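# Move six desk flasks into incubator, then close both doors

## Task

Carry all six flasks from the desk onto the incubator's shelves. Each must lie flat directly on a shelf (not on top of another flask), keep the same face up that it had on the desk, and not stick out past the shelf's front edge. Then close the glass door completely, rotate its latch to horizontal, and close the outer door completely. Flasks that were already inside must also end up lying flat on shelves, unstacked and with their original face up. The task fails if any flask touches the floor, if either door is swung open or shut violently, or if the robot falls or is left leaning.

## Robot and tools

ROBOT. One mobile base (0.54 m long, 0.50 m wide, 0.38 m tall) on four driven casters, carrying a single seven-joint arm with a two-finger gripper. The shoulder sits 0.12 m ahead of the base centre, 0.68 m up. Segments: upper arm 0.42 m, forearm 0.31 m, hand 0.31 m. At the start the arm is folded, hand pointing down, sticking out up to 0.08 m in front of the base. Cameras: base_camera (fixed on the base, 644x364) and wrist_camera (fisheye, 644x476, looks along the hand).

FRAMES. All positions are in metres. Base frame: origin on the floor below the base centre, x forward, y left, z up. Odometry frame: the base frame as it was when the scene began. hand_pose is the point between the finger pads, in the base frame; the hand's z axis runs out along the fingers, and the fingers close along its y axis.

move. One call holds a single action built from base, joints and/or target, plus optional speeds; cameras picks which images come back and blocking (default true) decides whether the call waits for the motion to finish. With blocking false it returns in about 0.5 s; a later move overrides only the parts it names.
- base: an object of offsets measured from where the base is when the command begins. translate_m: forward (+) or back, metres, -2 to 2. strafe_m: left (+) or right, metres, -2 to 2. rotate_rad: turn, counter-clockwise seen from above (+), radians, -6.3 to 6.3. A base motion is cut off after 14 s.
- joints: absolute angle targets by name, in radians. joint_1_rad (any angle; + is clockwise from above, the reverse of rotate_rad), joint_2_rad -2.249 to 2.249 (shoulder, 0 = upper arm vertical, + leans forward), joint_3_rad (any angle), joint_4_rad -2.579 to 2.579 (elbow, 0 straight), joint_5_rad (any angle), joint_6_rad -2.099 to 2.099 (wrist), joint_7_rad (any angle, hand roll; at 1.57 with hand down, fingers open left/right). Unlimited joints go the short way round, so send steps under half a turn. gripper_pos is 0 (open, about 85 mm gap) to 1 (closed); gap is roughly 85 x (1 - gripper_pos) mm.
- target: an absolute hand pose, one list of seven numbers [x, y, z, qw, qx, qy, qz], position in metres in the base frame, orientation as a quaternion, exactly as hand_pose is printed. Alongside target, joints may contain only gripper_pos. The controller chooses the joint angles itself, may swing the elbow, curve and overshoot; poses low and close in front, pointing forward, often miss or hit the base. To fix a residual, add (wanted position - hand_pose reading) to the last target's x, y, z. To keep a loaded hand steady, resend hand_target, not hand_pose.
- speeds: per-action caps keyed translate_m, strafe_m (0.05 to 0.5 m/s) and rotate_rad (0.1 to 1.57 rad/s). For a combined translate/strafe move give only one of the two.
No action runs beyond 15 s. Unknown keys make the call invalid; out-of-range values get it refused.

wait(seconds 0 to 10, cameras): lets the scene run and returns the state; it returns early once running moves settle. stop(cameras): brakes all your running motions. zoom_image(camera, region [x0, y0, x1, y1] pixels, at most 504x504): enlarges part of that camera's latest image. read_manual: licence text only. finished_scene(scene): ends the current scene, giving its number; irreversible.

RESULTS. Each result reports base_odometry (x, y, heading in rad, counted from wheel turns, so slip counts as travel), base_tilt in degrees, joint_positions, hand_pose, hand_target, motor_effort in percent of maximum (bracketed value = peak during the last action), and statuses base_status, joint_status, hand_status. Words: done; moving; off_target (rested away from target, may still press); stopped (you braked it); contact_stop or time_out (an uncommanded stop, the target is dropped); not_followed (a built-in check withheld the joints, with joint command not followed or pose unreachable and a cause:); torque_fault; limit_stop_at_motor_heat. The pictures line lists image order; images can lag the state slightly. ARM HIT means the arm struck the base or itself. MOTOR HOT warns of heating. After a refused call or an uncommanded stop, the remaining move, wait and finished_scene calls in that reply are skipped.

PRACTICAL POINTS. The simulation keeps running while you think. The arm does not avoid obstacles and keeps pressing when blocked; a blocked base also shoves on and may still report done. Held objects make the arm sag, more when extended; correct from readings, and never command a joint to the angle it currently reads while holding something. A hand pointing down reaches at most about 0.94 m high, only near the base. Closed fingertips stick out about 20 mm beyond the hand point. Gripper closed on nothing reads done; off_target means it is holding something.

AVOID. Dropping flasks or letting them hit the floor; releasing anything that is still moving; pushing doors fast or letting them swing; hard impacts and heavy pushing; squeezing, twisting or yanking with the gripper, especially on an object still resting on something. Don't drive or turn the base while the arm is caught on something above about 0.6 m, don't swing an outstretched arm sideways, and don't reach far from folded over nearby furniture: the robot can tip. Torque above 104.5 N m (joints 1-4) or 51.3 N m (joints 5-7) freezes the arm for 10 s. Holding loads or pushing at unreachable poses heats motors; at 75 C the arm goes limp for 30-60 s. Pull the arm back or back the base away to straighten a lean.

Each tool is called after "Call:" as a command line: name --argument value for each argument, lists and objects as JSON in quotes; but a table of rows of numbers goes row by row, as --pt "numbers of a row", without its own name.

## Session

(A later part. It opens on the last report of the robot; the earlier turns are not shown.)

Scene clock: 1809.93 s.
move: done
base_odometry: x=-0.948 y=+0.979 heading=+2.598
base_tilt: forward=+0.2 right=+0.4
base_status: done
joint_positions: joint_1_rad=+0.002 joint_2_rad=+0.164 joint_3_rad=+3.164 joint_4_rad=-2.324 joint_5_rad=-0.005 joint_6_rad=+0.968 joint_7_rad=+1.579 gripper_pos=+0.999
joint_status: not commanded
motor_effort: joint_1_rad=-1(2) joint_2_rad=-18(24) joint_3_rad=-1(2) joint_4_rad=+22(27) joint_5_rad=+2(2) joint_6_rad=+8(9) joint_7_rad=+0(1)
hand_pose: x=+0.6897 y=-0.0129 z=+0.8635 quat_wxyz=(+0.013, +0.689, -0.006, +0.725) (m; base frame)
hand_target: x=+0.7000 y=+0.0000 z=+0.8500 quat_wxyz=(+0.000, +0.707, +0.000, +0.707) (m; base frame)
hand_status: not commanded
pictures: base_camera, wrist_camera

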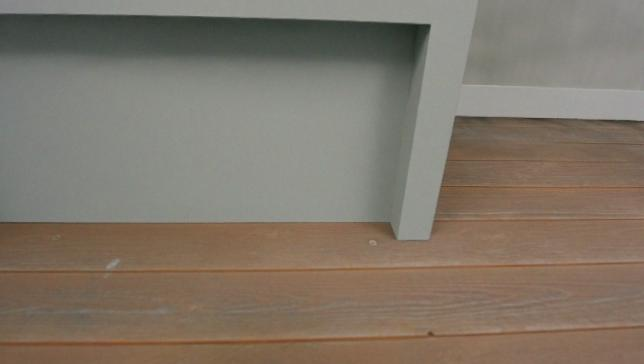

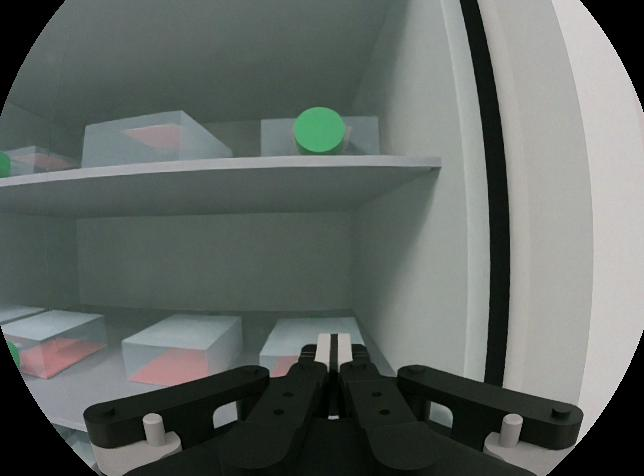

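Call:
move --base '{"translate_m":-0.012}' --cameras '[]'

Call:
move --target '[0.70, 0, 0.80, 0, 0.707, 0, 0.707]' --cameras '[]'

Call:
move --target '[0.70, 0, 0.77, 0, 0.707, 0, 0.707]' --cameras '[]'

Call:
move --target '[0.70, 0, 0.74, 0, 0.707, 0, 0.707]'

Scene clock: 1813.93 s.
move: done
base_odometry: x=-0.938 y=+0.973 heading=+2.598
base_tilt: forward=+0.1 right=+0.4
base_status: done
joint_positions: joint_1_rad=+0.002 joint_2_rad=+0.177 joint_3_rad=+3.164 joint_4_rad=-2.299 joint_5_rad=-0.005 joint_6_rad=+0.967 joint_7_rad=+1.579 gripper_pos=+0.999
joint_status: not commanded
motor_effort: joint_1_rad=+1(2) joint_2_rad=-23(25) joint_3_rad=-1(3) joint_4_rad=+16(22) joint_5_rad=+1(2) joint_6_rad=+8(10) joint_7_rad=+0(1)
hand_pose: x=+0.6979 y=-0.0128 z=+0.8678 quat_wxyz=(+0.013, +0.685, -0.006, +0.728) (m; base frame)
hand_target: x=+0.7000 y=+0.0000 z=+0.8500 quat_wxyz=(+0.000, +0.707, +0.000, +0.707) (m; base frame)
hand_status: not commanded
pictures: none
No camera images: "cameras" was empty.

Scene clock: 1815.00 s.
move: done
base_odometry: x=-0.938 y=+0.973 heading=+2.598
base_tilt: forward=+0.1 right=+0.4
base_status: not commanded
joint_positions: joint_1_rad=+0.002 joint_2_rad=+0.291 joint_3_rad=+3.164 joint_4_rad=-2.356 joint_5_rad=-0.005 joint_6_rad=+1.058 joint_7_rad=+1.579 gripper_pos=+0.999
joint_status: not commanded
motor_effort: joint_1_rad=-1(1) joint_2_rad=-21(23) joint_3_rad=-1(2) joint_4_rad=+16(17) joint_5_rad=+1(2) joint_6_rad=+7(8) joint_7_rad=+1(1)
hand_pose: x=+0.7003 y=-0.0125 z=+0.8024 quat_wxyz=(+0.014, +0.713, -0.005, +0.701) (m; base frame)
hand_target: x=+0.7000 y=+0.0000 z=+0.8000 quat_wxyz=(+0.000, +0.707, +0.000, +0.707) (m; base frame)
hand_status: done (0.013 m and 2.0 deg from the pose sent, 0.069 m and 3.9 deg at the start)
pictures: none
No camera images: "cameras" was empty.

Scene clock: 1815.90 s.
move: done
base_odometry: x=-0.938 y=+0.973 heading=+2.598
base_tilt: forward=+0.1 right=+0.4
base_status: not commanded
joint_positions: joint_1_rad=+0.002 joint_2_rad=+0.372 joint_3_rad=+3.164 joint_4_rad=-2.388 joint_5_rad=-0.005 joint_6_rad=+1.191 joint_7_rad=+1.579 gripper_pos=+0.999
joint_status: not commanded
motor_effort: joint_1_rad=+0(1) joint_2_rad=-21(22) joint_3_rad=-1(1) joint_4_rad=+14(16) joint_5_rad=+1(2) joint_6_rad=+6(7) joint_7_rad=+0(1)
hand_pose: x=+0.7005 y=-0.0122 z=+0.7827 quat_wxyz=(+0.015, +0.706, -0.004, +0.708) (m; base frame)
hand_target: x=+0.7000 y=+0.0000 z=+0.7700 quat_wxyz=(+0.000, +0.707, +0.000, +0.707) (m; base frame)
hand_status: done (0.018 m and 1.8 deg from the pose sent, 0.035 m and 2.0 deg at the start)
pictures: none
No camera images: "cameras" was empty.

Scene clock: 1816.83 s.
move: off_target
base_odometry: x=-0.938 y=+0.973 heading=+2.598
base_tilt: forward=+0.1 right=+0.4
base_status: not commanded
joint_positions: joint_1_rad=+0.002 joint_2_rad=+0.442 joint_3_rad=+3.164 joint_4_rad=-2.408 joint_5_rad=-0.005 joint_6_rad=+1.348 joint_7_rad=+1.579 gripper_pos=+0.999
joint_status: not commanded
motor_effort: joint_1_rad=-1(2) joint_2_rad=-16(20) joint_3_rad=-1(2) joint_4_rad=+11(14) joint_5_rad=+2(2) joint_6_rad=+1(5) joint_7_rad=+0(1)
hand_pose: x=+0.7002 y=-0.0118 z=+0.7822 quat_wxyz=(+0.015, +0.682, -0.003, +0.731) (m; base frame)
hand_target: x=+0.7000 y=+0.0000 z=+0.7400 quat_wxyz=(+0.000, +0.707, +0.000, +0.707) (m; base frame)
hand_status: off_target (0.044 m and 4.3 deg from the pose sent, 0.044 m and 1.8 deg at the start)
pictures: base_camera, wrist_camera

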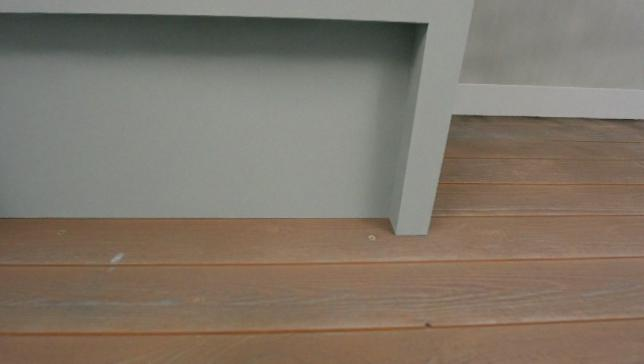

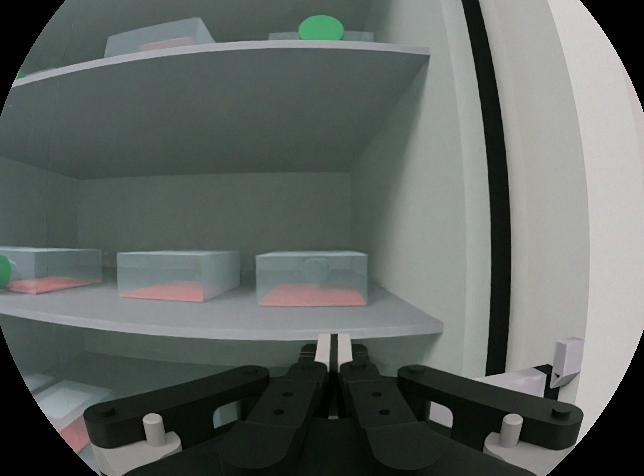

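Call:
move --target '[0.70, 0, 0.82, 0, 0.707, 0, 0.707]' --cameras '[]'

Call:
move --base '{"translate_m":-0.32}' --speeds '{"translate_m":0.2}'

Call:
zoom_image --camera "wrist_camera" --region '[300, 230, 440, 350]'

Scene clock: 1820.33 s.
move: done
base_odometry: x=-0.938 y=+0.973 heading=+2.598
base_tilt: forward=+0.1 right=+0.4
base_status: not commanded
joint_positions: joint_1_rad=+0.002 joint_2_rad=+0.270 joint_3_rad=+3.164 joint_4_rad=-2.352 joint_5_rad=-0.005 joint_6_rad=+1.100 joint_7_rad=+1.579 gripper_pos=+0.999
joint_status: not commanded
motor_effort: joint_1_rad=+0(2) joint_2_rad=-24(27) joint_3_rad=+0(2) joint_4_rad=+14(14) joint_5_rad=+1(2) joint_6_rad=+9(10) joint_7_rad=+0(1)
hand_pose: x=+0.6984 y=-0.0124 z=+0.8293 quat_wxyz=(+0.014, +0.690, -0.005, +0.724) (m; base frame)
hand_target: x=+0.7000 y=+0.0000 z=+0.8199 quat_wxyz=(+0.000, +0.707, +0.000, +0.707) (m; base frame)
hand_status: done (0.016 m and 3.3 deg from the pose sent, 0.040 m and 4.3 deg at the start)
pictures: none
No camera images: "cameras" was empty.

Scene clock: 1822.63 s.
move: done
base_odometry: x=-0.664 y=+0.807 heading=+2.599
base_tilt: forward=+0.1 right=+0.4
base_status: done
joint_positions: joint_1_rad=+0.001 joint_2_rad=+0.266 joint_3_rad=+3.164 joint_4_rad=-2.349 joint_5_rad=-0.005 joint_6_rad=+1.098 joint_7_rad=+1.579 gripper_pos=+0.999
joint_status: not commanded
motor_effort: joint_1_rad=+0(1) joint_2_rad=-25(26) joint_3_rad=-1(1) joint_4_rad=+14(15) joint_5_rad=+1(2) joint_6_rad=+9(9) joint_7_rad=+0(1)
hand_pose: x=+0.6985 y=-0.0123 z=+0.8323 quat_wxyz=(+0.014, +0.688, -0.005, +0.725) (m; base frame)
hand_target: x=+0.7000 y=+0.0000 z=+0.8199 quat_wxyz=(+0.000, +0.707, +0.000, +0.707) (m; base frame)
hand_status: not commanded
pictures: base_camera, wrist_camera

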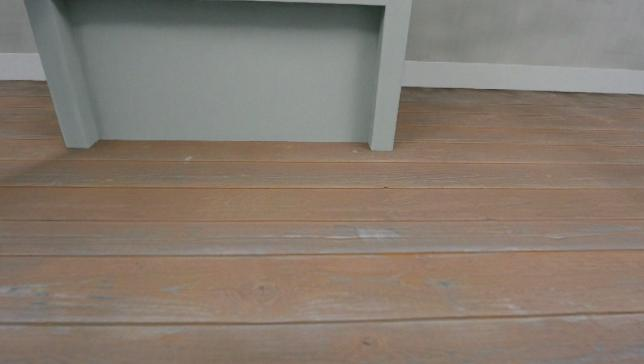

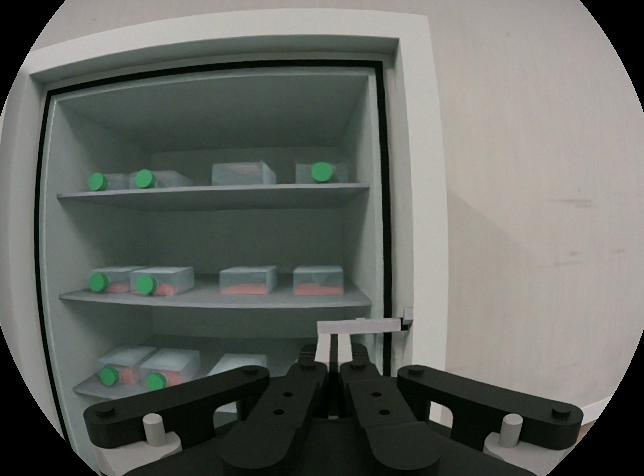

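Scaled by 3.600.

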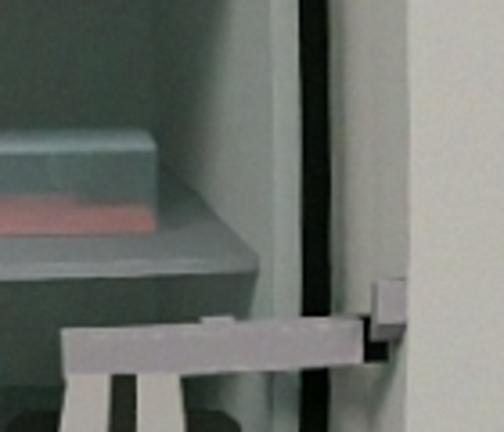

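Call:
move --base '{"translate_m":-0.2,"strafe_m":0.2}' --cameras '[]'

Call:
move --base '{"rotate_rad":0.5}' --joints '{"joint_1_rad":0,"joint_2_rad":-0.3,"joint_3_rad":3.14,"joint_4_rad":-1.6,"joint_5_rad":0,"joint_6_rad":-0.8,"joint_7_rad":1.57}'

Scene clock: 1827.37 s.
move: done
base_odometry: x=-0.595 y=+0.532 heading=+2.600
base_tilt: forward=+0.2 right=+0.4
base_status: done
joint_positions: joint_1_rad=-0.002 joint_2_rad=+0.265 joint_3_rad=+3.162 joint_4_rad=-2.349 joint_5_rad=-0.005 joint_6_rad=+1.097 joint_7_rad=+1.579 gripper_pos=+0.999
joint_status: not commanded
motor_effort: joint_1_rad=+0(2) joint_2_rad=-24(26) joint_3_rad=-1(2) joint_4_rad=+14(15) joint_5_rad=+1(2) joint_6_rad=+8(9) joint_7_rad=+0(1)
hand_pose: x=+0.6983 y=-0.0093 z=+0.8328 quat_wxyz=(+0.012, +0.688, -0.003, +0.726) (m; base frame)
hand_target: x=+0.7000 y=+0.0000 z=+0.8199 quat_wxyz=(+0.000, +0.707, +0.000, +0.707) (m; base frame)
hand_status: not commanded
pictures: none
No camera images: "cameras" was empty.

Scene clock: 1830.07 s.
move: done
base_odometry: x=-0.596 y=+0.532 heading=+3.099
base_tilt: forward=+0.1 right=+0.4
base_status: done
joint_positions: joint_1_rad=-0.009 joint_2_rad=-0.296 joint_3_rad=+3.147 joint_4_rad=-1.608 joint_5_rad=-0.005 joint_6_rad=-0.723 joint_7_rad=+1.579 gripper_pos=+0.999
joint_status: all done
motor_effort: joint_1_rad=+0(4) joint_2_rad=-11(26) joint_3_rad=+0(3) joint_4_rad=+21(23) joint_5_rad=+1(2) joint_6_rad=+8(9) joint_7_rad=+1(2)
hand_pose: x=+0.5786 y=+0.0034 z=+1.0253 quat_wxyz=(-0.002, +0.851, +0.004, +0.525) (m; base frame)
hand_target: x=+0.5663 y=+0.0022 z=+1.0107 quat_wxyz=(+0.000, +0.867, +0.000, +0.498) (m; base frame)
hand_status: not commanded
pictures: base_camera, wrist_camera

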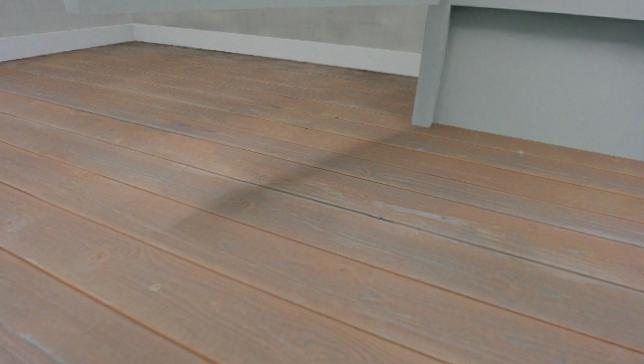

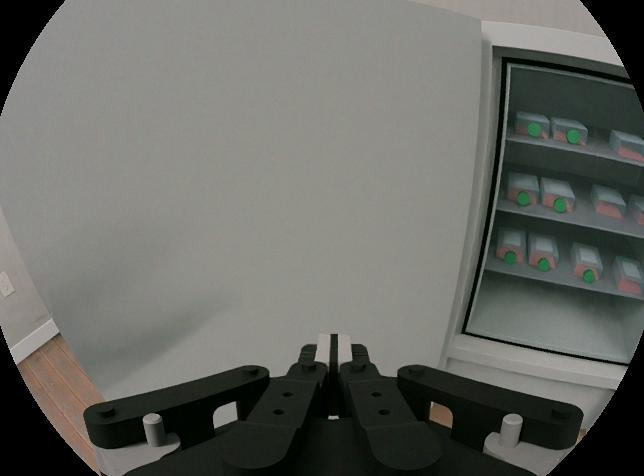

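Call:
move --base '{"translate_m":-0.12}' --cameras '[]'

Call:
move --base '{"strafe_m":0.9}' --speeds '{"strafe_m":0.3}'

Call:
move --base '{"rotate_rad":-1.15}'

Scene clock: 1867.83 s.
move: done
base_odometry: x=-0.476 y=+0.527 heading=+3.099
base_tilt: forward=+0.1 right=+0.4
base_status: done
joint_positions: joint_1_rad=-0.009 joint_2_rad=-0.303 joint_3_rad=+3.147 joint_4_rad=-1.608 joint_5_rad=-0.005 joint_6_rad=-0.729 joint_7_rad=+1.579 gripper_pos=+0.999
joint_status: not commanded
motor_effort: joint_1_rad=+0(1) joint_2_rad=-11(15) joint_3_rad=-1(1) joint_4_rad=+21(22) joint_5_rad=+1(1) joint_6_rad=+7(8) joint_7_rad=+1(1)
hand_pose: x=+0.5753 y=+0.0034 z=+1.0271 quat_wxyz=(-0.002, +0.850, +0.004, +0.526) (m; base frame)
hand_target: x=+0.5663 y=+0.0022 z=+1.0107 quat_wxyz=(+0.000, +0.867, +0.000, +0.498) (m; base frame)
hand_status: not commanded
pictures: none
No camera images: "cameras" was empty.

Scene clock: 1871.80 s.
move: done
base_odometry: x=-0.514 y=-0.372 heading=+3.100
base_tilt: forward=+0.1 right=+0.4
base_status: done
joint_positions: joint_1_rad=-0.008 joint_2_rad=-0.303 joint_3_rad=+3.145 joint_4_rad=-1.608 joint_5_rad=-0.005 joint_6_rad=-0.729 joint_7_rad=+1.579 gripper_pos=+0.999
joint_status: not commanded
motor_effort: joint_1_rad=+0(1) joint_2_rad=-11(13) joint_3_rad=+0(2) joint_4_rad=+21(22) joint_5_rad=+1(2) joint_6_rad=+7(8) joint_7_rad=+1(1)
hand_pose: x=+0.5754 y=+0.0040 z=+1.0269 quat_wxyz=(-0.002, +0.851, +0.005, +0.526) (m; base frame)
hand_target: x=+0.5663 y=+0.0022 z=+1.0107 quat_wxyz=(+0.000, +0.867, +0.000, +0.498) (m; base frame)
hand_status: not commanded
pictures: base_camera, wrist_camera

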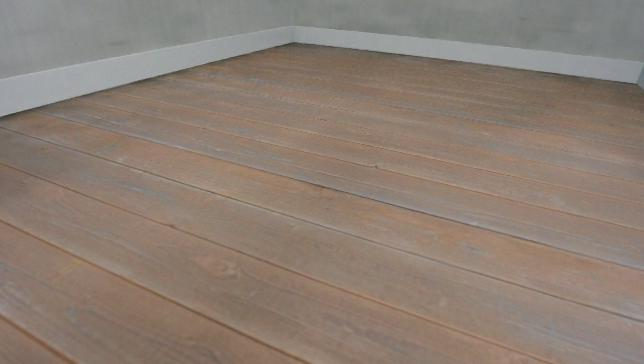

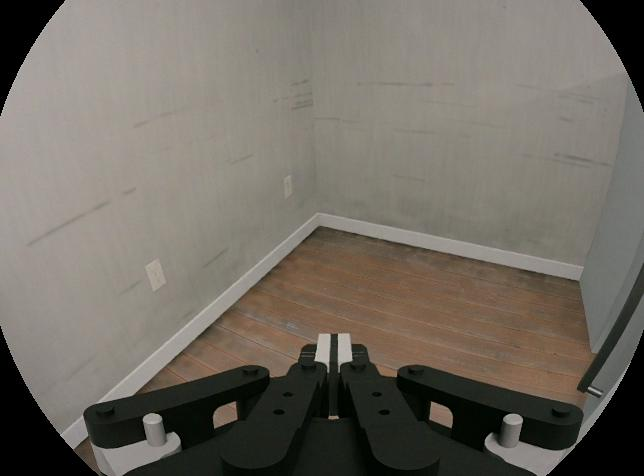

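Scene clock: 1873.80 s.
move: done
base_odometry: x=-0.514 y=-0.372 heading=+1.951
base_tilt: forward=+0.1 right=+0.4
base_status: done
joint_positions: joint_1_rad=-0.003 joint_2_rad=-0.302 joint_3_rad=+3.145 joint_4_rad=-1.608 joint_5_rad=-0.005 joint_6_rad=-0.729 joint_7_rad=+1.579 gripper_pos=+0.999
joint_status: not commanded
motor_effort: joint_1_rad=+0(2) joint_2_rad=-11(13) joint_3_rad=+0(2) joint_4_rad=+21(22) joint_5_rad=+1(2) joint_6_rad=+7(8) joint_7_rad=+1(1)
hand_pose: x=+0.5756 y=+0.0021 z=+1.0265 quat_wxyz=(-0.001, +0.851, +0.003, +0.525) (m; base frame)
hand_target: x=+0.5663 y=+0.0022 z=+1.0107 quat_wxyz=(+0.000, +0.867, +0.000, +0.498) (m; base frame)
hand_status: not commanded
pictures: base_camera, wrist_camera

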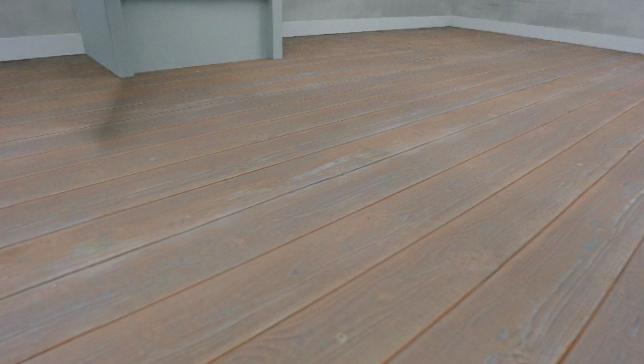

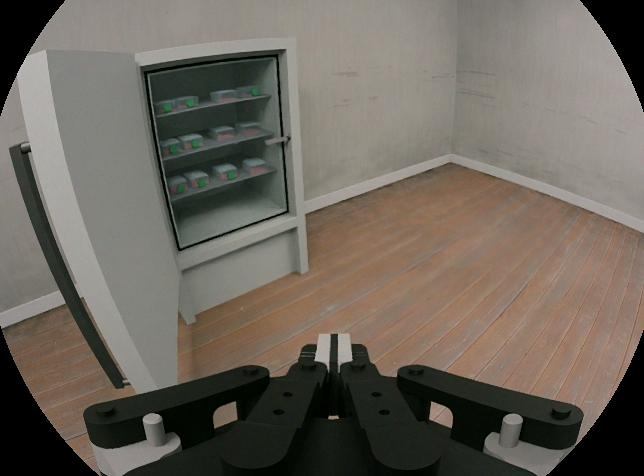

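Call:
move --target '[0.45, 0, 0.95, 0, 0.966, 0, 0.259]' --cameras '[]'

Call:
move --base '{"strafe_m":0.61,"translate_m":0.16}' --speeds '{"strafe_m":0.2}'

Scene clock: 1884.80 s.
move: done
base_odometry: x=-0.514 y=-0.372 heading=+1.951
base_tilt: forward=+0.1 right=+0.4
base_status: not commanded
joint_positions: joint_1_rad=-0.003 joint_2_rad=-0.279 joint_3_rad=+3.145 joint_4_rad=-1.417 joint_5_rad=-0.005 joint_6_rad=-1.402 joint_7_rad=+1.579 gripper_pos=+0.999
joint_status: not commanded
motor_effort: joint_1_rad=+0(1) joint_2_rad=-9(12) joint_3_rad=+0(1) joint_4_rad=+18(22) joint_5_rad=+1(1) joint_6_rad=+5(8) joint_7_rad=+1(1)
hand_pose: x=+0.4648 y=+0.0026 z=+0.9616 quat_wxyz=(-0.002, +0.955, +0.004, +0.297) (m; base frame)
hand_target: x=+0.4500 y=+0.0000 z=+0.9500 quat_wxyz=(+0.000, +0.966, +0.000, +0.259) (m; base frame)
hand_status: done (0.019 m and 4.5 deg from the pose sent, 0.147 m and 33.4 deg at the start)
pictures: none
No camera images: "cameras" was empty.

Scene clock: 1888.73 s.
move: done
base_odometry: x=-1.139 y=-0.450 heading=+1.950
base_tilt: forward=+0.1 right=+0.4
base_status: done
joint_positions: joint_1_rad=-0.003 joint_2_rad=-0.276 joint_3_rad=+3.146 joint_4_rad=-1.417 joint_5_rad=-0.005 joint_6_rad=-1.405 joint_7_rad=+1.579 gripper_pos=+0.999
joint_status: not commanded
motor_effort: joint_1_rad=+0(1) joint_2_rad=-9(10) joint_3_rad=-1(2) joint_4_rad=+18(19) joint_5_rad=+0(1) joint_6_rad=+5(5) joint_7_rad=+1(1)
hand_pose: x=+0.4648 y=+0.0021 z=+0.9600 quat_wxyz=(-0.002, +0.956, +0.004, +0.294) (m; base frame)
hand_target: x=+0.4500 y=+0.0000 z=+0.9500 quat_wxyz=(+0.000, +0.966, +0.000, +0.259) (m; base frame)
hand_status: not commanded
pictures: base_camera, wrist_camera

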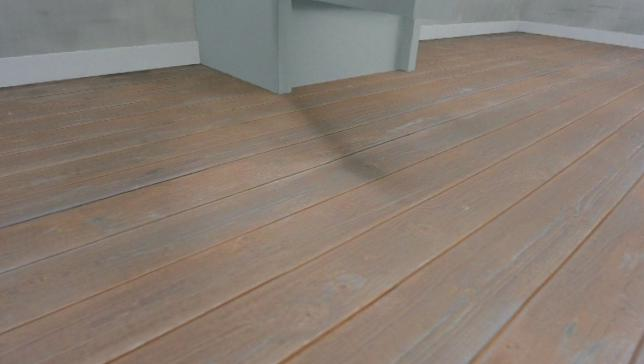

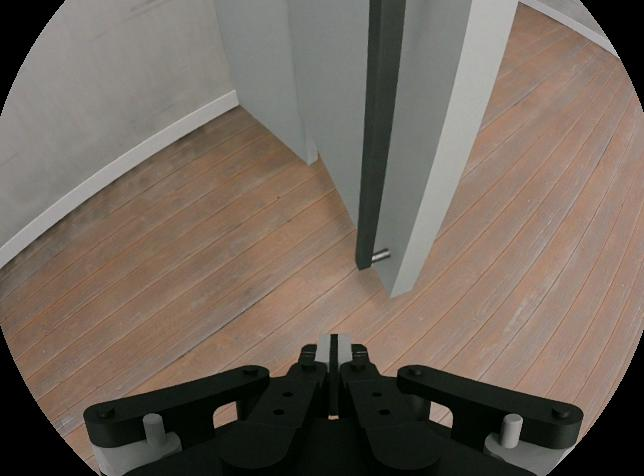

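Call:
move --base '{"strafe_m":0.1}' --speeds '{"strafe_m":0.2}' --cameras '[]'

Call:
move --target '[0.68, 0, 0.90, 0, 0.870, 0, 0.492]'

Scene clock: 1892.33 s.
move: done
base_odometry: x=-1.233 y=-0.487 heading=+1.950
base_tilt: forward=+0.1 right=+0.4
base_status: done
joint_positions: joint_1_rad=-0.003 joint_2_rad=-0.276 joint_3_rad=+3.148 joint_4_rad=-1.417 joint_5_rad=-0.005 joint_6_rad=-1.405 joint_7_rad=+1.579 gripper_pos=+0.999
joint_status: not commanded
motor_effort: joint_1_rad=+0(1) joint_2_rad=-9(10) joint_3_rad=+1(3) joint_4_rad=+18(19) joint_5_rad=+1(2) joint_6_rad=+5(5) joint_7_rad=+0(1)
hand_pose: x=+0.4648 y=+0.0013 z=+0.9599 quat_wxyz=(-0.002, +0.956, +0.003, +0.293) (m; base frame)
hand_target: x=+0.4500 y=+0.0000 z=+0.9500 quat_wxyz=(+0.000, +0.966, +0.000, +0.259) (m; base frame)
hand_status: not commanded
pictures: none
No camera images: "cameras" was empty.

Scene clock: 1894.33 s.
move: done
base_odometry: x=-1.233 y=-0.487 heading=+1.950
base_tilt: forward=+0.1 right=+0.4
base_status: not commanded
joint_positions: joint_1_rad=-0.003 joint_2_rad=-0.040 joint_3_rad=+3.148 joint_4_rad=-1.718 joint_5_rad=-0.005 joint_6_rad=-0.487 joint_7_rad=+1.579 gripper_pos=+0.999
joint_status: not commanded
motor_effort: joint_1_rad=+0(0) joint_2_rad=-20(22) joint_3_rad=+0(1) joint_4_rad=+21(22) joint_5_rad=+1(1) joint_6_rad=+7(7) joint_7_rad=+0(1)
hand_pose: x=+0.6727 y=+0.0002 z=+0.8946 quat_wxyz=(+0.001, +0.883, +0.001, +0.469) (m; base frame)
hand_target: x=+0.6800 y=+0.0000 z=+0.9000 quat_wxyz=(+0.000, +0.870, +0.000, +0.492) (m; base frame)
hand_status: done (0.009 m and 3.0 deg from the pose sent, 0.223 m and 24.9 deg at the start)
pictures: base_camera, wrist_camera

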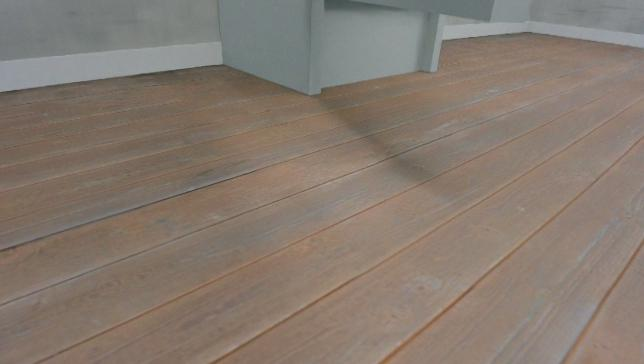

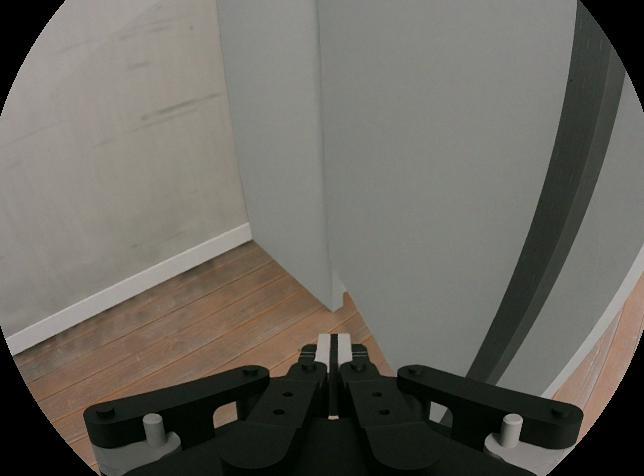

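Call:
move --base '{"strafe_m":-0.2,"translate_m":0.03}' --speeds '{"strafe_m":0.08}'

Call:
move --base '{"strafe_m":-0.12}' --speeds '{"strafe_m":0.08}'

Scene clock: 1899.77 s.
move: done
base_odometry: x=-1.058 y=-0.385 heading=+1.950
base_tilt: forward=+0.1 right=+0.4
base_status: done
joint_positions: joint_1_rad=-0.008 joint_2_rad=-0.040 joint_3_rad=+3.153 joint_4_rad=-1.718 joint_5_rad=-0.005 joint_6_rad=-0.483 joint_7_rad=+1.579 gripper_pos=+0.999
joint_status: not commanded
motor_effort: joint_1_rad=+0(2) joint_2_rad=-20(22) joint_3_rad=+0(2) joint_4_rad=+21(22) joint_5_rad=+1(1) joint_6_rad=+7(8) joint_7_rad=+0(1)
hand_pose: x=+0.6734 y=+0.0002 z=+0.8954 quat_wxyz=(+0.001, +0.882, +0.001, +0.471) (m; base frame)
hand_target: x=+0.6800 y=+0.0000 z=+0.9000 quat_wxyz=(+0.000, +0.870, +0.000, +0.492) (m; base frame)
hand_status: not commanded
pictures: base_camera, wrist_camera

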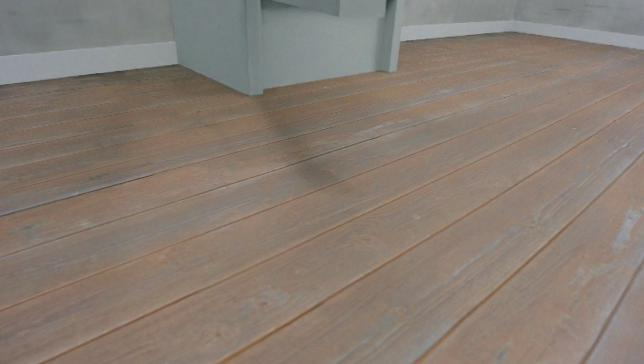

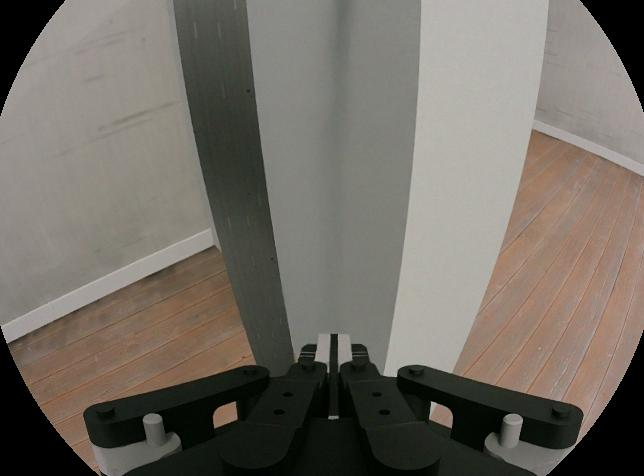

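Scene clock: 1901.80 s.
move: done
base_odometry: x=-0.946 y=-0.340 heading=+1.951
base_tilt: forward=+0.1 right=+0.4
base_status: done
joint_positions: joint_1_rad=-0.011 joint_2_rad=-0.040 joint_3_rad=+3.155 joint_4_rad=-1.718 joint_5_rad=-0.005 joint_6_rad=-0.483 joint_7_rad=+1.579 gripper_pos=+0.999
joint_status: not commanded
motor_effort: joint_1_rad=+0(2) joint_2_rad=-21(22) joint_3_rad=+0(2) joint_4_rad=+21(22) joint_5_rad=+1(1) joint_6_rad=+7(7) joint_7_rad=+0(1)
hand_pose: x=+0.6734 y=+0.0006 z=+0.8954 quat_wxyz=(+0.000, +0.882, +0.001, +0.471) (m; base frame)
hand_target: x=+0.6800 y=+0.0000 z=+0.9000 quat_wxyz=(+0.000, +0.870, +0.000, +0.492) (m; base frame)
hand_status: not commanded
pictures: base_camera, wrist_camera

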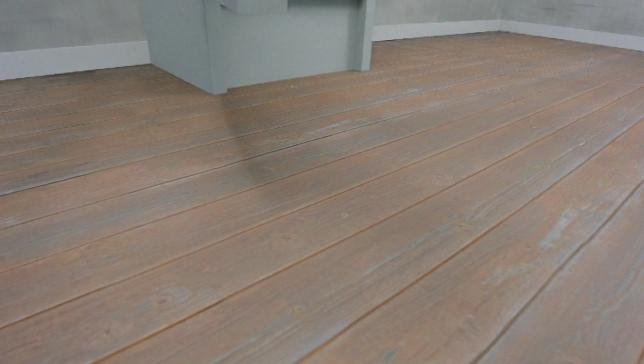

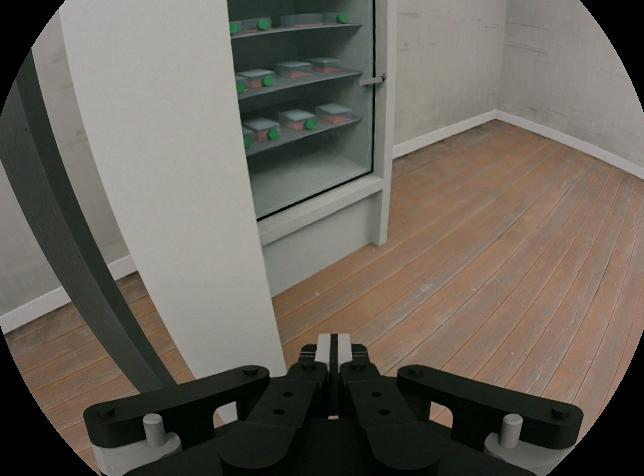

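Call:
move --base '{"strafe_m":0.31}' --speeds '{"strafe_m":0.2}' --cameras '[]'

Call:
move --base '{"translate_m":0.13}' --speeds '{"translate_m":0.1}'

Call:
move --base '{"strafe_m":-0.15}' --speeds '{"strafe_m":0.08}'

Scene clock: 1906.73 s.
move: done
base_odometry: x=-1.235 y=-0.455 heading=+1.951
base_tilt: forward=+0.1 right=+0.4
base_status: done
joint_positions: joint_1_rad=-0.012 joint_2_rad=-0.040 joint_3_rad=+3.157 joint_4_rad=-1.719 joint_5_rad=-0.005 joint_6_rad=-0.481 joint_7_rad=+1.579 gripper_pos=+0.999
joint_status: not commanded
motor_effort: joint_1_rad=+0(2) joint_2_rad=-20(22) joint_3_rad=+0(3) joint_4_rad=+21(22) joint_5_rad=+1(1) joint_6_rad=+7(8) joint_7_rad=+1(1)
hand_pose: x=+0.6738 y=+0.0001 z=+0.8950 quat_wxyz=(+0.001, +0.882, +0.001, +0.471) (m; base frame)
hand_target: x=+0.6800 y=+0.0000 z=+0.9000 quat_wxyz=(+0.000, +0.870, +0.000, +0.492) (m; base frame)
hand_status: not commanded
pictures: none
No camera images: "cameras" was empty.

Scene clock: 1908.53 s.
move: done
base_odometry: x=-1.283 y=-0.334 heading=+1.951
base_tilt: forward=+0.2 right=+0.4
base_status: done
joint_positions: joint_1_rad=-0.012 joint_2_rad=-0.038 joint_3_rad=+3.157 joint_4_rad=-1.720 joint_5_rad=-0.005 joint_6_rad=-0.480 joint_7_rad=+1.579 gripper_pos=+0.999
joint_status: not commanded
motor_effort: joint_1_rad=+0(1) joint_2_rad=-20(23) joint_3_rad=+0(2) joint_4_rad=+21(22) joint_5_rad=+1(1) joint_6_rad=+7(8) joint_7_rad=+1(1)
hand_pose: x=+0.6743 y=+0.0001 z=+0.8938 quat_wxyz=(+0.001, +0.882, +0.001, +0.470) (m; base frame)
hand_target: x=+0.6800 y=+0.0000 z=+0.9000 quat_wxyz=(+0.000, +0.870, +0.000, +0.492) (m; base frame)
hand_status: not commanded
pictures: base_camera, wrist_camera

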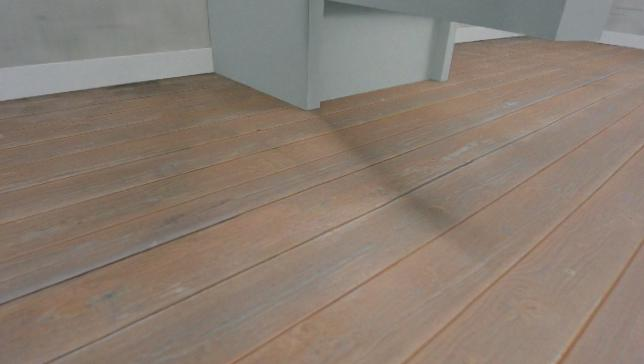

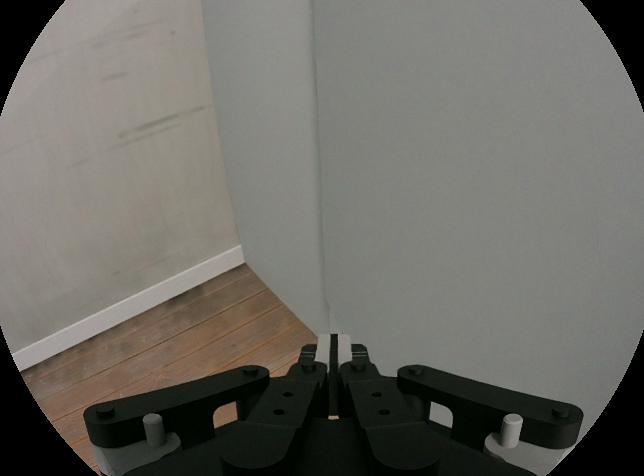

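Scene clock: 1910.90 s.
move: done
base_odometry: x=-1.144 y=-0.278 heading=+1.951
base_tilt: forward=+0.1 right=+0.4
base_status: done
joint_positions: joint_1_rad=-0.018 joint_2_rad=-0.034 joint_3_rad=+3.155 joint_4_rad=-1.722 joint_5_rad=-0.005 joint_6_rad=-0.462 joint_7_rad=+1.579 gripper_pos=+0.999
joint_status: not commanded
motor_effort: joint_1_rad=+0(5) joint_2_rad=-20(24) joint_3_rad=+0(4) joint_4_rad=+21(22) joint_5_rad=+1(2) joint_6_rad=+7(7) joint_7_rad=+0(1)
hand_pose: x=+0.6775 y=+0.0043 z=+0.8949 quat_wxyz=(-0.001, +0.880, +0.004, +0.476) (m; base frame)
hand_target: x=+0.6800 y=+0.0000 z=+0.9000 quat_wxyz=(+0.000, +0.870, +0.000, +0.492) (m; base frame)
hand_status: not commanded
pictures: base_camera, wrist_camera

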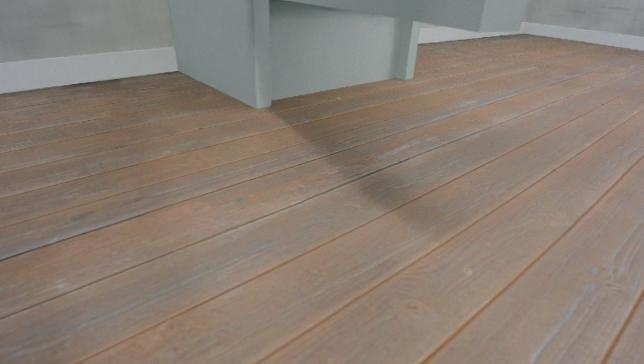

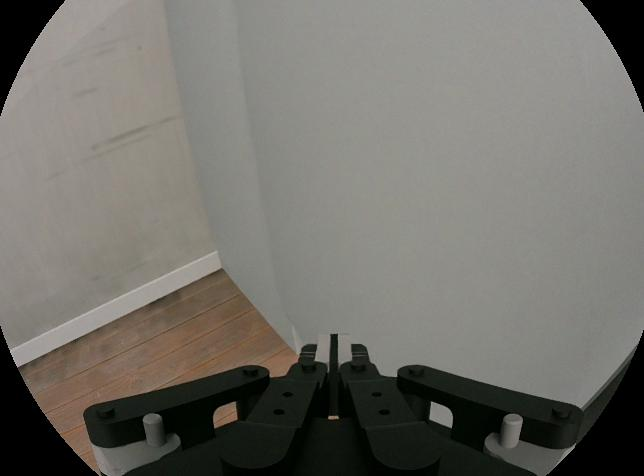

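Engaged, moving. Continue.

Call:
move --base '{"strafe_m":-0.2}' --speeds '{"strafe_m":0.1}'

Call:
move --base '{"strafe_m":-0.12,"translate_m":0.1}' --speeds '{"strafe_m":0.1}'

Scene clock: 1914.73 s.
move: done
base_odometry: x=-0.958 y=-0.204 heading=+1.952
base_tilt: forward=+0.1 right=+0.4
base_status: done
joint_positions: joint_1_rad=-0.016 joint_2_rad=-0.034 joint_3_rad=+3.157 joint_4_rad=-1.722 joint_5_rad=-0.005 joint_6_rad=-0.462 joint_7_rad=+1.579 gripper_pos=+0.999
joint_status: not commanded
motor_effort: joint_1_rad=+0(5) joint_2_rad=-20(23) joint_3_rad=+0(5) joint_4_rad=+21(22) joint_5_rad=+1(3) joint_6_rad=+7(8) joint_7_rad=+1(1)
hand_pose: x=+0.6775 y=+0.0023 z=+0.8951 quat_wxyz=(+0.000, +0.880, +0.002, +0.476) (m; base frame)
hand_target: x=+0.6800 y=+0.0000 z=+0.9000 quat_wxyz=(+0.000, +0.870, +0.000, +0.492) (m; base frame)
hand_status: not commanded
pictures: base_camera, wrist_camera

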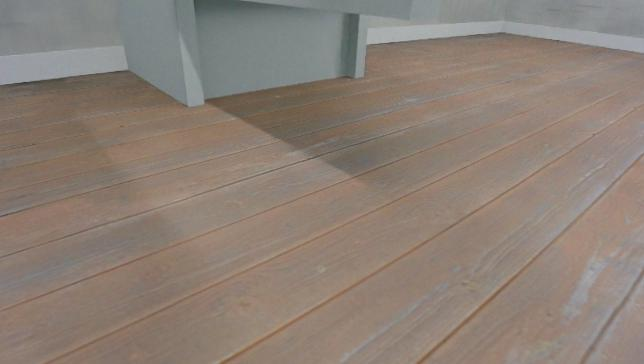

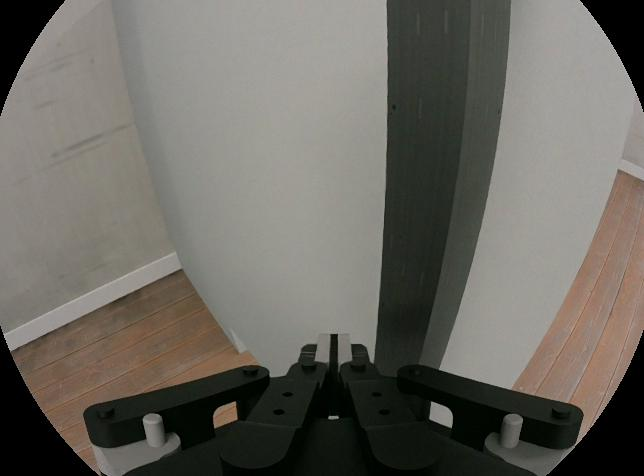

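Scene clock: 1916.83 s.
move: done
base_odometry: x=-0.884 y=-0.066 heading=+1.951
base_tilt: forward=+0.1 right=+0.4
base_status: done
joint_positions: joint_1_rad=-0.017 joint_2_rad=-0.036 joint_3_rad=+3.157 joint_4_rad=-1.724 joint_5_rad=-0.006 joint_6_rad=-0.462 joint_7_rad=+1.579 gripper_pos=+0.999
joint_status: not commanded
motor_effort: joint_1_rad=+0(4) joint_2_rad=-20(22) joint_3_rad=+0(4) joint_4_rad=+21(23) joint_5_rad=+1(3) joint_6_rad=+7(10) joint_7_rad=+0(1)
hand_pose: x=+0.6768 y=+0.0031 z=+0.8956 quat_wxyz=(-0.001, +0.879, +0.003, +0.476) (m; base frame)
hand_target: x=+0.6800 y=+0.0000 z=+0.9000 quat_wxyz=(+0.000, +0.870, +0.000, +0.492) (m; base frame)
hand_status: not commanded
pictures: base_camera, wrist_camera

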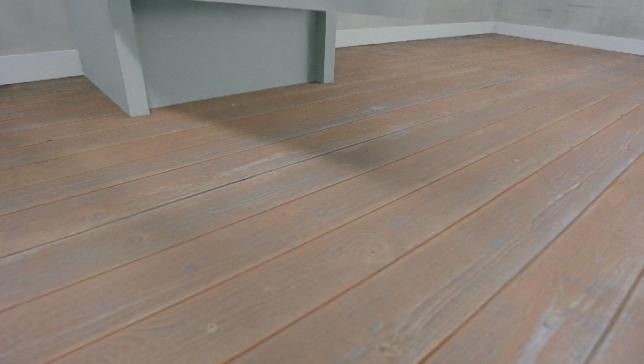

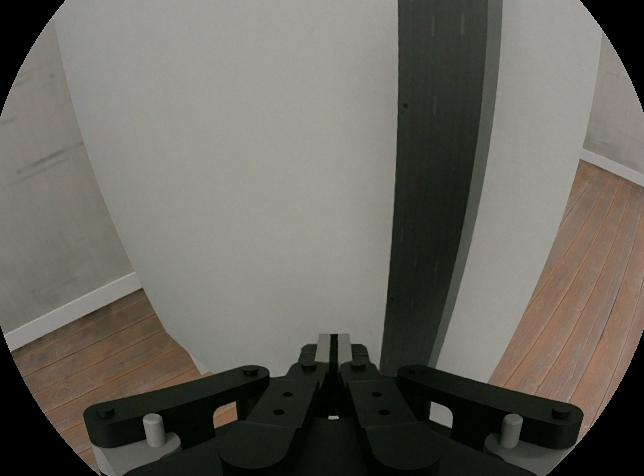

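Call:
move --base '{"strafe_m":-0.17,"translate_m":0.25}' --speeds '{"translate_m":0.12}'

Call:
move --base '{"translate_m":0.15,"strafe_m":-0.02}' --speeds '{"translate_m":0.1}'

Scene clock: 1923.37 s.
move: done
base_odometry: x=-0.818 y=+0.229 heading=+1.951
base_tilt: forward=+0.1 right=+0.4
base_status: done
joint_positions: joint_1_rad=-0.021 joint_2_rad=-0.036 joint_3_rad=+3.153 joint_4_rad=-1.724 joint_5_rad=-0.006 joint_6_rad=-0.462 joint_7_rad=+1.579 gripper_pos=+0.999
joint_status: not commanded
motor_effort: joint_1_rad=+0(5) joint_2_rad=-20(23) joint_3_rad=+0(5) joint_4_rad=+21(23) joint_5_rad=+1(4) joint_6_rad=+7(10) joint_7_rad=+0(1)
hand_pose: x=+0.6767 y=+0.0075 z=+0.8951 quat_wxyz=(-0.003, +0.880, +0.006, +0.476) (m; base frame)
hand_target: x=+0.6800 y=+0.0000 z=+0.9000 quat_wxyz=(+0.000, +0.870, +0.000, +0.492) (m; base frame)
hand_status: not commanded
pictures: base_camera, wrist_camera

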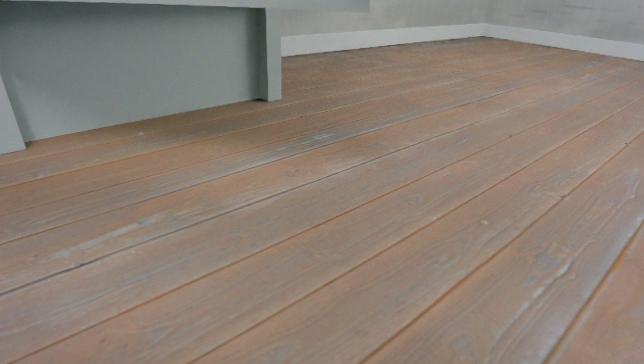

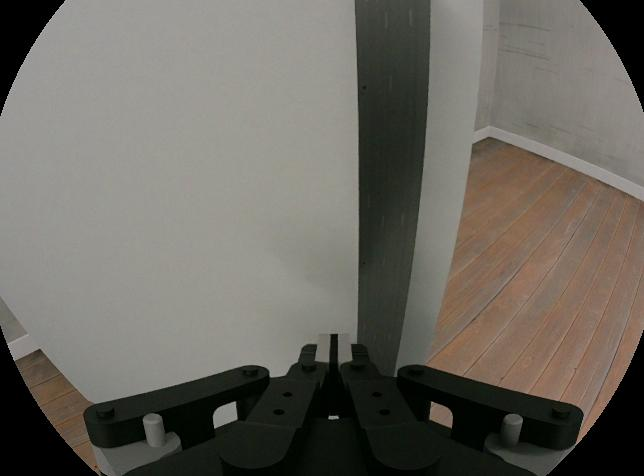

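Scene clock: 1925.43 s.
move: done
base_odometry: x=-0.855 y=+0.376 heading=+1.950
base_tilt: forward=+0.1 right=+0.4
base_status: done
joint_positions: joint_1_rad=-0.021 joint_2_rad=-0.038 joint_3_rad=+3.153 joint_4_rad=-1.726 joint_5_rad=-0.006 joint_6_rad=-0.462 joint_7_rad=+1.579 gripper_pos=+0.999
joint_status: not commanded
motor_effort: joint_1_rad=+0(2) joint_2_rad=-21(23) joint_3_rad=+0(2) joint_4_rad=+21(25) joint_5_rad=+1(2) joint_6_rad=+7(13) joint_7_rad=+0(1)
hand_pose: x=+0.6758 y=+0.0071 z=+0.8954 quat_wxyz=(-0.003, +0.879, +0.006, +0.476) (m; base frame)
hand_target: x=+0.6800 y=+0.0000 z=+0.9000 quat_wxyz=(+0.000, +0.870, +0.000, +0.492) (m; base frame)
hand_status: not commanded
pictures: base_camera, wrist_camera

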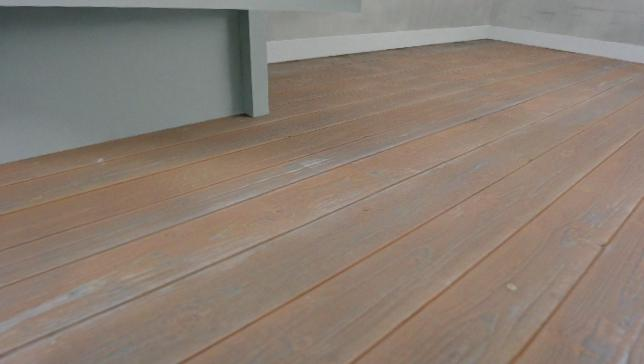

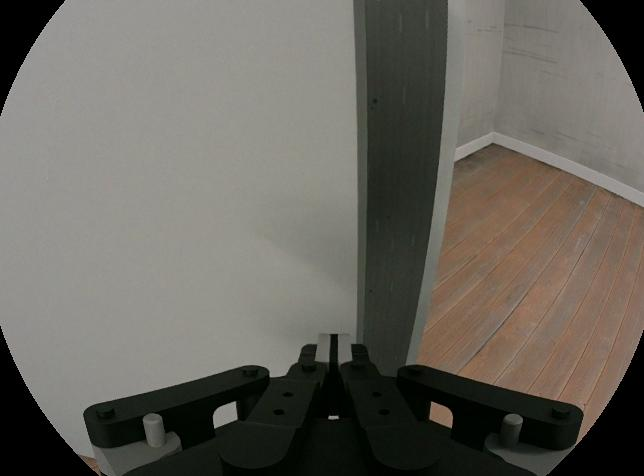

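Call:
move --base '{"translate_m":-0.2,"strafe_m":-0.22}' --cameras '[]'

Call:
move --base '{"rotate_rad":0.55}'

Scene clock: 1930.90 s.
move: done
base_odometry: x=-0.576 y=+0.272 heading=+1.951
base_tilt: forward=+0.1 right=+0.4
base_status: done
joint_positions: joint_1_rad=-0.018 joint_2_rad=-0.039 joint_3_rad=+3.155 joint_4_rad=-1.726 joint_5_rad=-0.006 joint_6_rad=-0.462 joint_7_rad=+1.579 gripper_pos=+0.999
joint_status: not commanded
motor_effort: joint_1_rad=+0(3) joint_2_rad=-21(23) joint_3_rad=+0(2) joint_4_rad=+21(22) joint_5_rad=+1(1) joint_6_rad=+7(7) joint_7_rad=+1(1)
hand_pose: x=+0.6756 y=+0.0045 z=+0.8960 quat_wxyz=(-0.002, +0.879, +0.004, +0.476) (m; base frame)
hand_target: x=+0.6800 y=+0.0000 z=+0.9000 quat_wxyz=(+0.000, +0.870, +0.000, +0.492) (m; base frame)
hand_status: not commanded
pictures: none
No camera images: "cameras" was empty.

Scene clock: 1932.40 s.
move: done
base_odometry: x=-0.576 y=+0.272 heading=+2.500
base_tilt: forward=+0.1 right=+0.4
base_status: done
joint_positions: joint_1_rad=-0.019 joint_2_rad=-0.039 joint_3_rad=+3.156 joint_4_rad=-1.726 joint_5_rad=-0.006 joint_6_rad=-0.462 joint_7_rad=+1.579 gripper_pos=+0.999
joint_status: not commanded
motor_effort: joint_1_rad=+0(3) joint_2_rad=-20(23) joint_3_rad=+0(3) joint_4_rad=+21(23) joint_5_rad=+1(2) joint_6_rad=+7(8) joint_7_rad=+1(1)
hand_pose: x=+0.6757 y=+0.0049 z=+0.8960 quat_wxyz=(-0.002, +0.879, +0.004, +0.476) (m; base frame)
hand_target: x=+0.6800 y=+0.0000 z=+0.9000 quat_wxyz=(+0.000, +0.870, +0.000, +0.492) (m; base frame)
hand_status: not commanded
pictures: base_camera, wrist_camera

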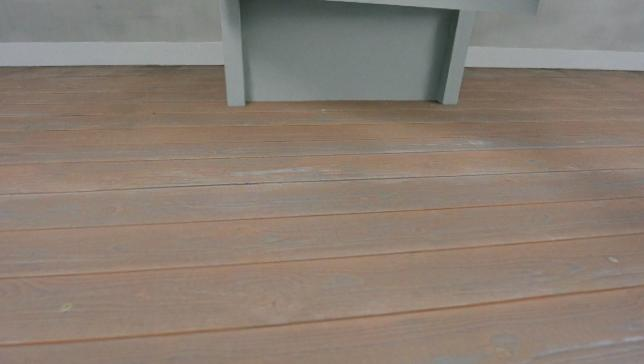

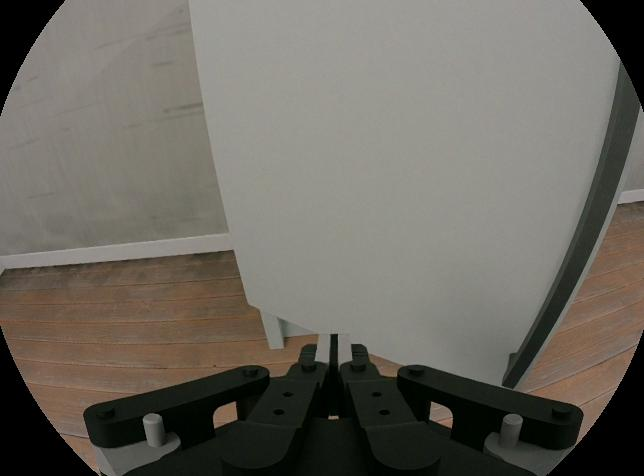

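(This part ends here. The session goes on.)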